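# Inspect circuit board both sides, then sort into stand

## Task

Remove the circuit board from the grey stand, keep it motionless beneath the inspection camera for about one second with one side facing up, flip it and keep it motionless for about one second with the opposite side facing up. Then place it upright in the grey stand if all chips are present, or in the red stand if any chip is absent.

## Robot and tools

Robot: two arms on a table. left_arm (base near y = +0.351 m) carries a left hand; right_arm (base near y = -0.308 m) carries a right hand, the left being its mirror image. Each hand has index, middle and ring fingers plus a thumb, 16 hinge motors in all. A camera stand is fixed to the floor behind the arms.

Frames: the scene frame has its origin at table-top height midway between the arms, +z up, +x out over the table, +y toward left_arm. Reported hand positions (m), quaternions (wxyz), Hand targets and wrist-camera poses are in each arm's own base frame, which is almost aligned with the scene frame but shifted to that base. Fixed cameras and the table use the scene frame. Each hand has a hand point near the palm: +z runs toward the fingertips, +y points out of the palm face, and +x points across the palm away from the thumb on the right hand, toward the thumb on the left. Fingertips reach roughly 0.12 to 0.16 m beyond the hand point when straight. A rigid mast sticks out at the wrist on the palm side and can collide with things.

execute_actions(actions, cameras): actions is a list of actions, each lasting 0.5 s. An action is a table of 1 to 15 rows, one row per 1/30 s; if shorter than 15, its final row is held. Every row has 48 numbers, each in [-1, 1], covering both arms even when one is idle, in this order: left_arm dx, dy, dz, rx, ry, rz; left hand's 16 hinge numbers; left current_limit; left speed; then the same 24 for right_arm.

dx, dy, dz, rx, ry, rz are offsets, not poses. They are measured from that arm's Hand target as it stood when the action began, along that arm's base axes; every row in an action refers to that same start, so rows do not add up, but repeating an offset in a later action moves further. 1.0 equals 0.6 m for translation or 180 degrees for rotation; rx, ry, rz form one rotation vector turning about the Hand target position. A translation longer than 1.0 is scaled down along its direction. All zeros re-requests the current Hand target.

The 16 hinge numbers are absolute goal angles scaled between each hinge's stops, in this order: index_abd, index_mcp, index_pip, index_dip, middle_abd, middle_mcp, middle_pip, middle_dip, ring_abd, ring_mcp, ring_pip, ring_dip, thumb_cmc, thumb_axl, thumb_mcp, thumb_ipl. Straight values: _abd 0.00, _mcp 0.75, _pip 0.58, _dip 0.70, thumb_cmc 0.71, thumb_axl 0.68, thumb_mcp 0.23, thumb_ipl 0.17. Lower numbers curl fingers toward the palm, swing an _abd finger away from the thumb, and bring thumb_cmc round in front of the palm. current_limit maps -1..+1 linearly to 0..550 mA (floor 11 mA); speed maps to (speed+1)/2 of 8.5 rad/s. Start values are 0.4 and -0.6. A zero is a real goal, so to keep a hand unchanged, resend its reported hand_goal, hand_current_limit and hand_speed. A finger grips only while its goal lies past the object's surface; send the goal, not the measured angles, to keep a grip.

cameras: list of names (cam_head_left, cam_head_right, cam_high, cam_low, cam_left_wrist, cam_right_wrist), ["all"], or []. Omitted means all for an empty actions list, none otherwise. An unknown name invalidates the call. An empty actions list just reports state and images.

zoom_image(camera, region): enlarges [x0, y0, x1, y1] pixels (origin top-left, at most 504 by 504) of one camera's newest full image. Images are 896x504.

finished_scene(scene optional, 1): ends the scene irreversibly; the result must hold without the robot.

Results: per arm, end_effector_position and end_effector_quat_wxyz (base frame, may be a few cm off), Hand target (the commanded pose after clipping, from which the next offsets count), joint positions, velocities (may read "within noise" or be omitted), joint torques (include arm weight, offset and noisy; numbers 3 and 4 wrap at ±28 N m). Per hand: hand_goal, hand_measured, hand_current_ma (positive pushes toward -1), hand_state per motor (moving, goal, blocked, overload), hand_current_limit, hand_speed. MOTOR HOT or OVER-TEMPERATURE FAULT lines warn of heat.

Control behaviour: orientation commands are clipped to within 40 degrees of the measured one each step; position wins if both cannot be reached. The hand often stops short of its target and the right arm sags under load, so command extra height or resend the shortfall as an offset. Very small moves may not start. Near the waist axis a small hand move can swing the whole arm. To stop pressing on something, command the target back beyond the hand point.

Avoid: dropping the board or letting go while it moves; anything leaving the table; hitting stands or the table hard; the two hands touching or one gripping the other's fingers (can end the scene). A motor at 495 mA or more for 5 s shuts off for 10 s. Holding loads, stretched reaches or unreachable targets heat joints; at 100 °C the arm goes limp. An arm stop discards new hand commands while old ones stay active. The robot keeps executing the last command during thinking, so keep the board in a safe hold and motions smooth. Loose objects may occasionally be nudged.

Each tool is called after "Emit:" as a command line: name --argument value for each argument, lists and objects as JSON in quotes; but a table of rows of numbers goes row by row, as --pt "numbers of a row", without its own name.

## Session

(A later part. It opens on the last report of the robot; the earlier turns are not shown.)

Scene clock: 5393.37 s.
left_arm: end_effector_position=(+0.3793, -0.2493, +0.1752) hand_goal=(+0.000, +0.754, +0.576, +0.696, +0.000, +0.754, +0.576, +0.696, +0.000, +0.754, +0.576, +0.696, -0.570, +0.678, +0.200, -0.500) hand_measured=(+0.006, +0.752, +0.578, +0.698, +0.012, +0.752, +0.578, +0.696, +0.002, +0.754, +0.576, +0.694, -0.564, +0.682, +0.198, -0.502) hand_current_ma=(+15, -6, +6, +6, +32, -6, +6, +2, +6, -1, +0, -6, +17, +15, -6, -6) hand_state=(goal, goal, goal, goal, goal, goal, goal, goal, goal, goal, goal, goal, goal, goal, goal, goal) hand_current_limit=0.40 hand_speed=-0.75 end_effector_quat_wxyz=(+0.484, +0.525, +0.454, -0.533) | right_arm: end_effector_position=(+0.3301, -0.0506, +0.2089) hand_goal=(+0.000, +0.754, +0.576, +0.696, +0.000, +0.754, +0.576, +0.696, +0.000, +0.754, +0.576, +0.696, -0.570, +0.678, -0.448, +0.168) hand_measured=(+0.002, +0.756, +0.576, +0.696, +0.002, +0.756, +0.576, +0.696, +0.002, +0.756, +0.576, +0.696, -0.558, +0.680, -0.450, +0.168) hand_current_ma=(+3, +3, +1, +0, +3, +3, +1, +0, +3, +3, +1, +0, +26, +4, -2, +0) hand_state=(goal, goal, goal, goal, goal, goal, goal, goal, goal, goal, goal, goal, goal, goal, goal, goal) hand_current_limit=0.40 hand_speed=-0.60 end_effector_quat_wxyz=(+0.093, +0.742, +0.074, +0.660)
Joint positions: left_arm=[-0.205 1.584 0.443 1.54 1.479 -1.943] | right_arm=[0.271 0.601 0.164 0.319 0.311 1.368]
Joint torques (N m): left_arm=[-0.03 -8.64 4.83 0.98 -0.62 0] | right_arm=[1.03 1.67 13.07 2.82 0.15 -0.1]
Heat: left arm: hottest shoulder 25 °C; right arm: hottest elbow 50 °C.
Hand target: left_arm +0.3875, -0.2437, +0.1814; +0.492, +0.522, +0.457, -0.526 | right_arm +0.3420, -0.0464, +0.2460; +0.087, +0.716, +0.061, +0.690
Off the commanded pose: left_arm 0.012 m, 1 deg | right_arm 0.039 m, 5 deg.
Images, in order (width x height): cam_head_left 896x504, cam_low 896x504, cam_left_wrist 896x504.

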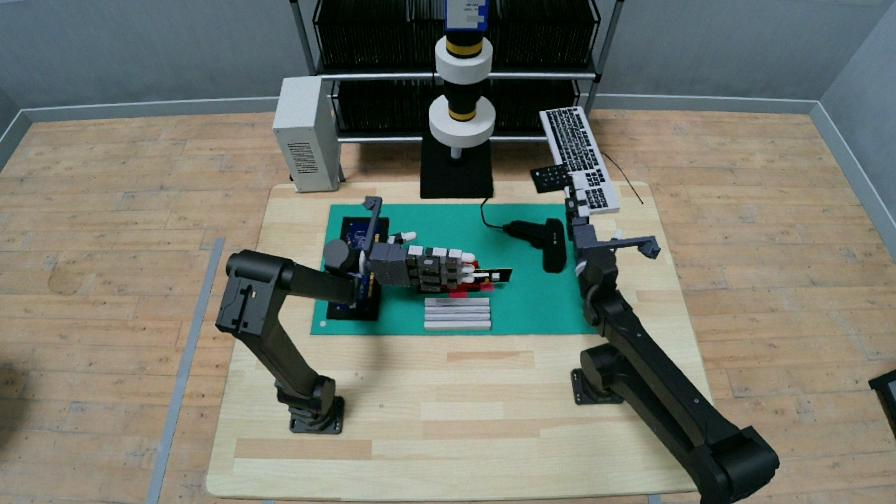

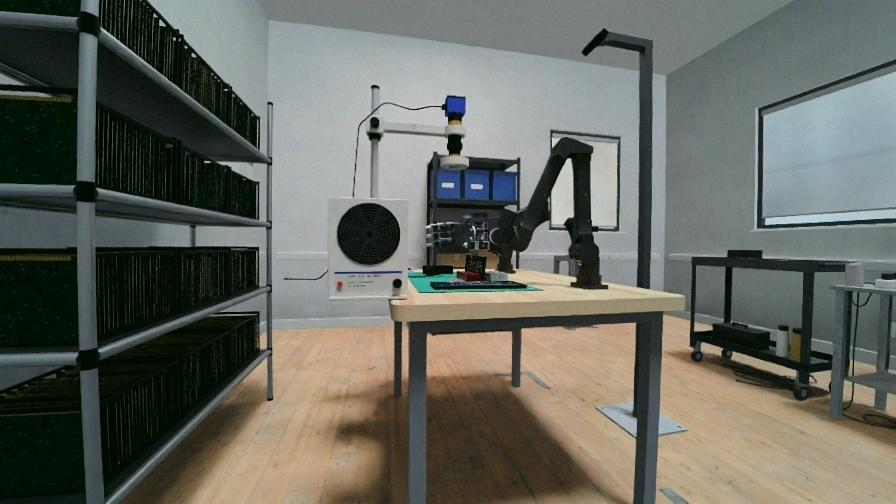

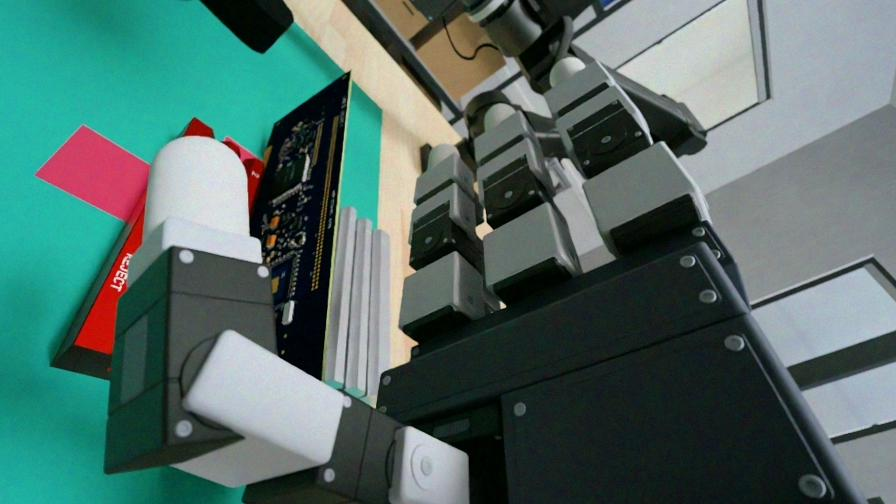

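Emit:
execute_actions --actions '[[[0,0.01,0.03,0,0,0, 0,0.754,0.576,0.696,0,0.754,0.576,0.696,0,0.754,0.576,0.696,-0.571,0.678,0.2,-0.5,0.4,-0.75, 0,0,0,0,0,0,0,0.754,0.576,0.696,0,0.754,0.576,0.696,0,0.754,0.576,0.696,-0.571,0.678,-0.449,0.168,0.4,-0.6],[0,0.02,0.06,0,0,0, 0,0.754,0.576,0.696,0,0.754,0.576,0.696,0,0.754,0.576,0.696,-0.571,0.678,0.2,-0.5,0.4,-0.75, 0,0,0,0,0,0,0,0.754,0.576,0.696,0,0.754,0.576,0.696,0,0.754,0.576,0.696,-0.571,0.678,-0.449,0.168,0.4,-0.6]],[[-0.01,0.03,0.02,0,0,0, 0,0.754,0.576,0.696,0,0.754,0.576,0.696,0,0.754,0.576,0.696,-0.571,0.678,0.2,-0.5,0.4,-0.75, 0,0,0,0,0,0,0,0.754,0.576,0.696,0,0.754,0.576,0.696,0,0.754,0.576,0.696,-0.571,0.678,-0.449,0.168,0.4,-0.6],[-0.03,0.08,0.04,0,0,0, 0,0.754,0.576,0.696,0,0.754,0.576,0.696,0,0.754,0.576,0.696,-0.571,0.678,0.2,-0.5,0.4,-0.75, 0,0,0,0,0,0,0,0.754,0.576,0.696,0,0.754,0.576,0.696,0,0.754,0.576,0.696,-0.571,0.678,-0.449,0.168,0.4,-0.6]]]' --cameras '["all"]'

Emit:
zoom_image --camera "cam_low" --region '[455, 248, 491, 284]'

Emit:
zoom_image --camera "cam_head_left" --region '[400, 240, 520, 310]'

Emit:
zoom_image --camera "cam_left_wrist" --region '[0, 50, 400, 450]'

Scene clock: 5409.43 s.
left_arm: end_effector_position=(+0.3719, -0.1876, +0.2427) hand_goal=(+0.000, +0.754, +0.576, +0.696, +0.000, +0.754, +0.576, +0.696, +0.000, +0.754, +0.576, +0.696, -0.570, +0.678, +0.200, -0.500) hand_measured=(+0.006, +0.752, +0.578, +0.698, +0.012, +0.752, +0.578, +0.696, +0.002, +0.754, +0.576, +0.694, -0.564, +0.682, +0.198, -0.502) hand_current_ma=(+15, -3, +6, +6, +31, -3, +6, +2, +6, +0, +0, -6, +20, +14, -3, -5) hand_state=(goal, goal, goal, goal, goal, goal, goal, goal, goal, goal, goal, goal, goal, goal, goal, goal) hand_current_limit=0.40 hand_speed=-0.75 end_effector_quat_wxyz=(+0.499, +0.521, +0.480, -0.499) | right_arm: end_effector_position=(+0.3301, -0.0506, +0.2089) hand_goal=(+0.000, +0.754, +0.576, +0.696, +0.000, +0.754, +0.576, +0.696, +0.000, +0.754, +0.576, +0.696, -0.570, +0.678, -0.448, +0.168) hand_measured=(+0.002, +0.756, +0.576, +0.696, +0.002, +0.756, +0.576, +0.696, +0.002, +0.756, +0.576, +0.696, -0.558, +0.680, -0.450, +0.168) hand_current_ma=(+3, +3, +1, +0, +3, +3, +1, +0, +3, +3, +1, +0, +26, +4, -2, +0) hand_state=(goal, goal, goal, goal, goal, goal, goal, goal, goal, goal, goal, goal, goal, goal, goal, goal) hand_current_limit=0.40 hand_speed=-0.60 end_effector_quat_wxyz=(+0.093, +0.742, +0.074, +0.660)
Joint positions: left_arm=[-0.035 1.286 0.427 1.411 1.579 -2.081] | right_arm=[0.271 0.601 0.164 0.319 0.311 1.368]
Joint torques (N m): left_arm=[0.38 -5.95 5.05 0.76 -0.5 0] | right_arm=[0.91 1.32 12.93 2.91 0.12 -0.14]
Heat: left arm: hottest shoulder 25 °C; right arm: hottest elbow 50 °C.
Hand target: left_arm +0.3695, -0.1837, +0.2414; +0.492, +0.522, +0.457, -0.526 | right_arm +0.3420, -0.0464, +0.2460; +0.087, +0.716, +0.061, +0.690
Off the commanded pose: left_arm 0.005 m, 4 deg | right_arm 0.039 m, 5 deg.
joint sent to its limit (left arm) — joint 5 (wrist yaw), upper limit; joint 6 (wrist roll), lower limit. The joint targets are off in position and orientation.

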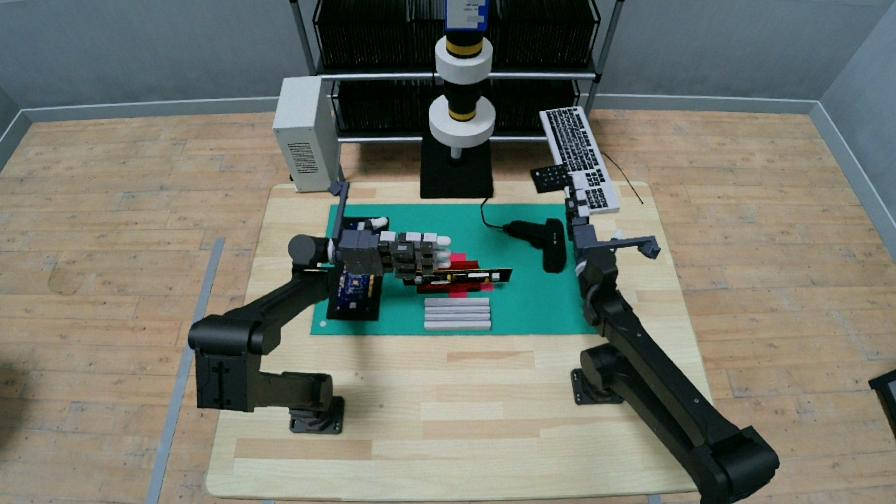

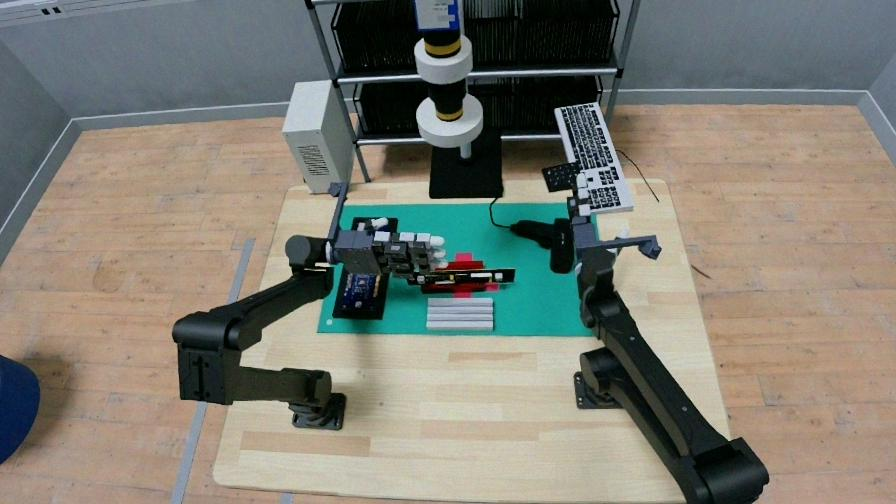

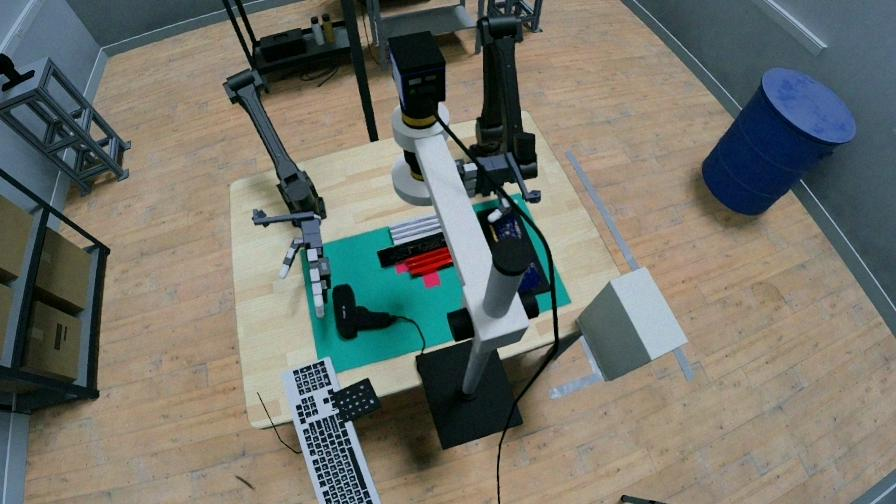

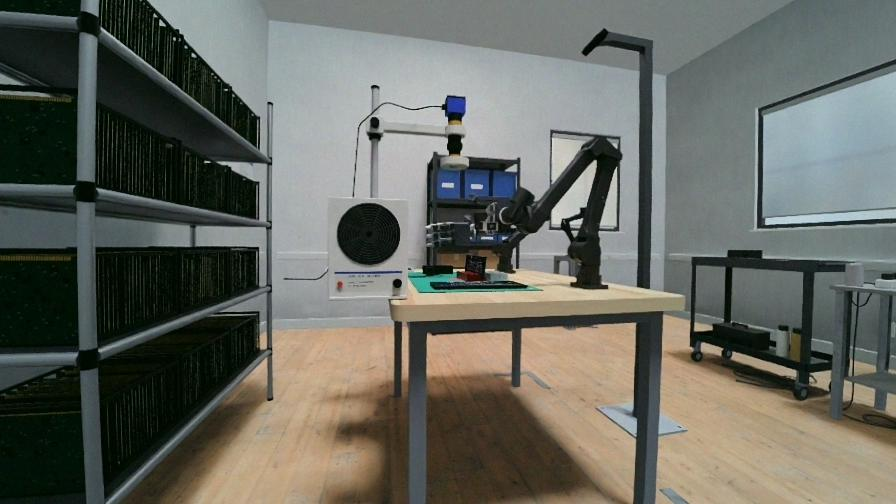

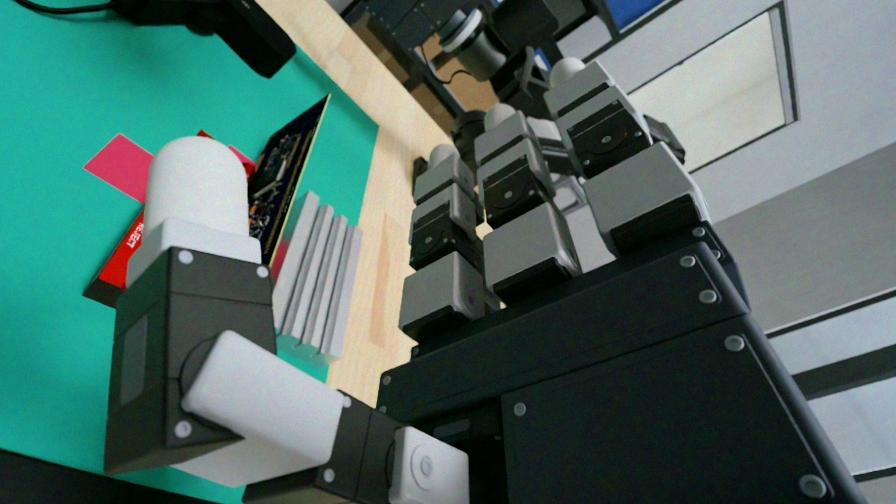

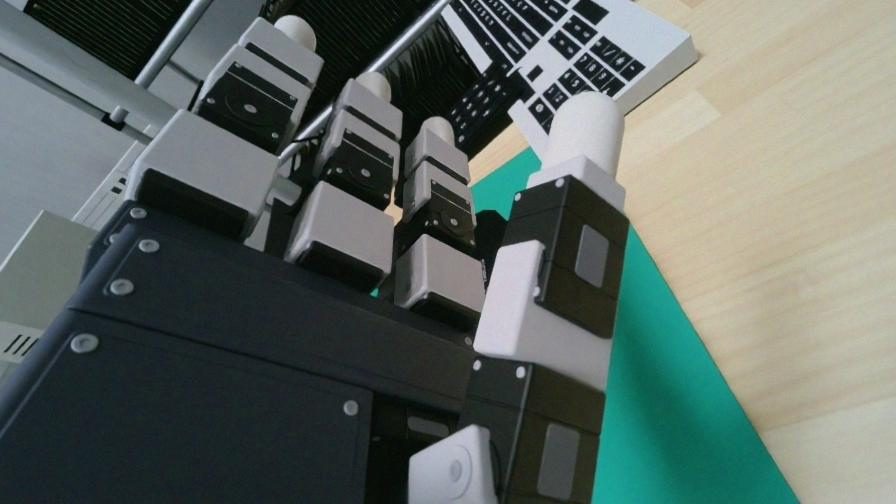

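Scaled by 14.000 from the camera's 896x504 image, which has a finer 1280x720 frame.

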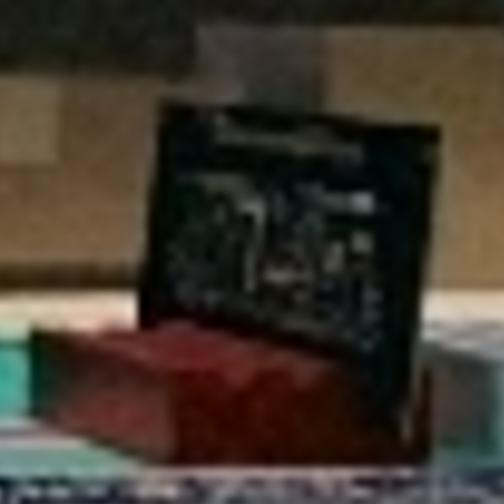

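Scaled by 4.200 from the camera's 896x504 image, which has a finer 1280x720 frame.

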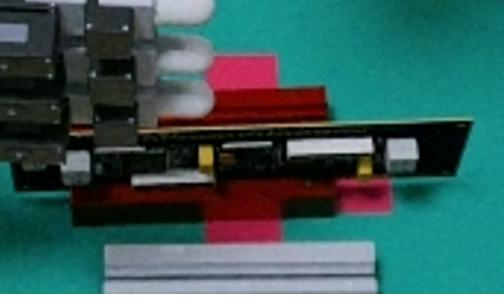

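Scaled by 1.260 from the camera's 896x504 image, which has a finer 1280x720 frame.

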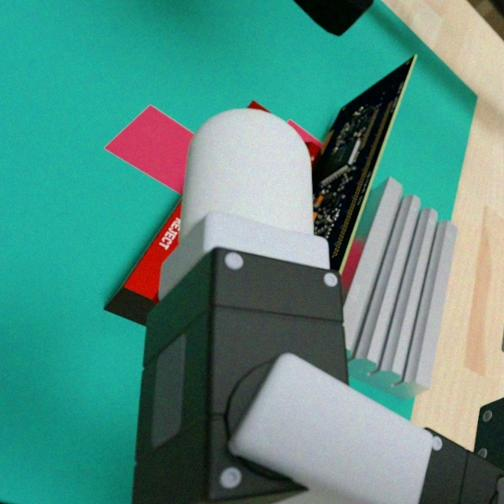

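Emit:
finished_scene

The scene is finished: the task was done.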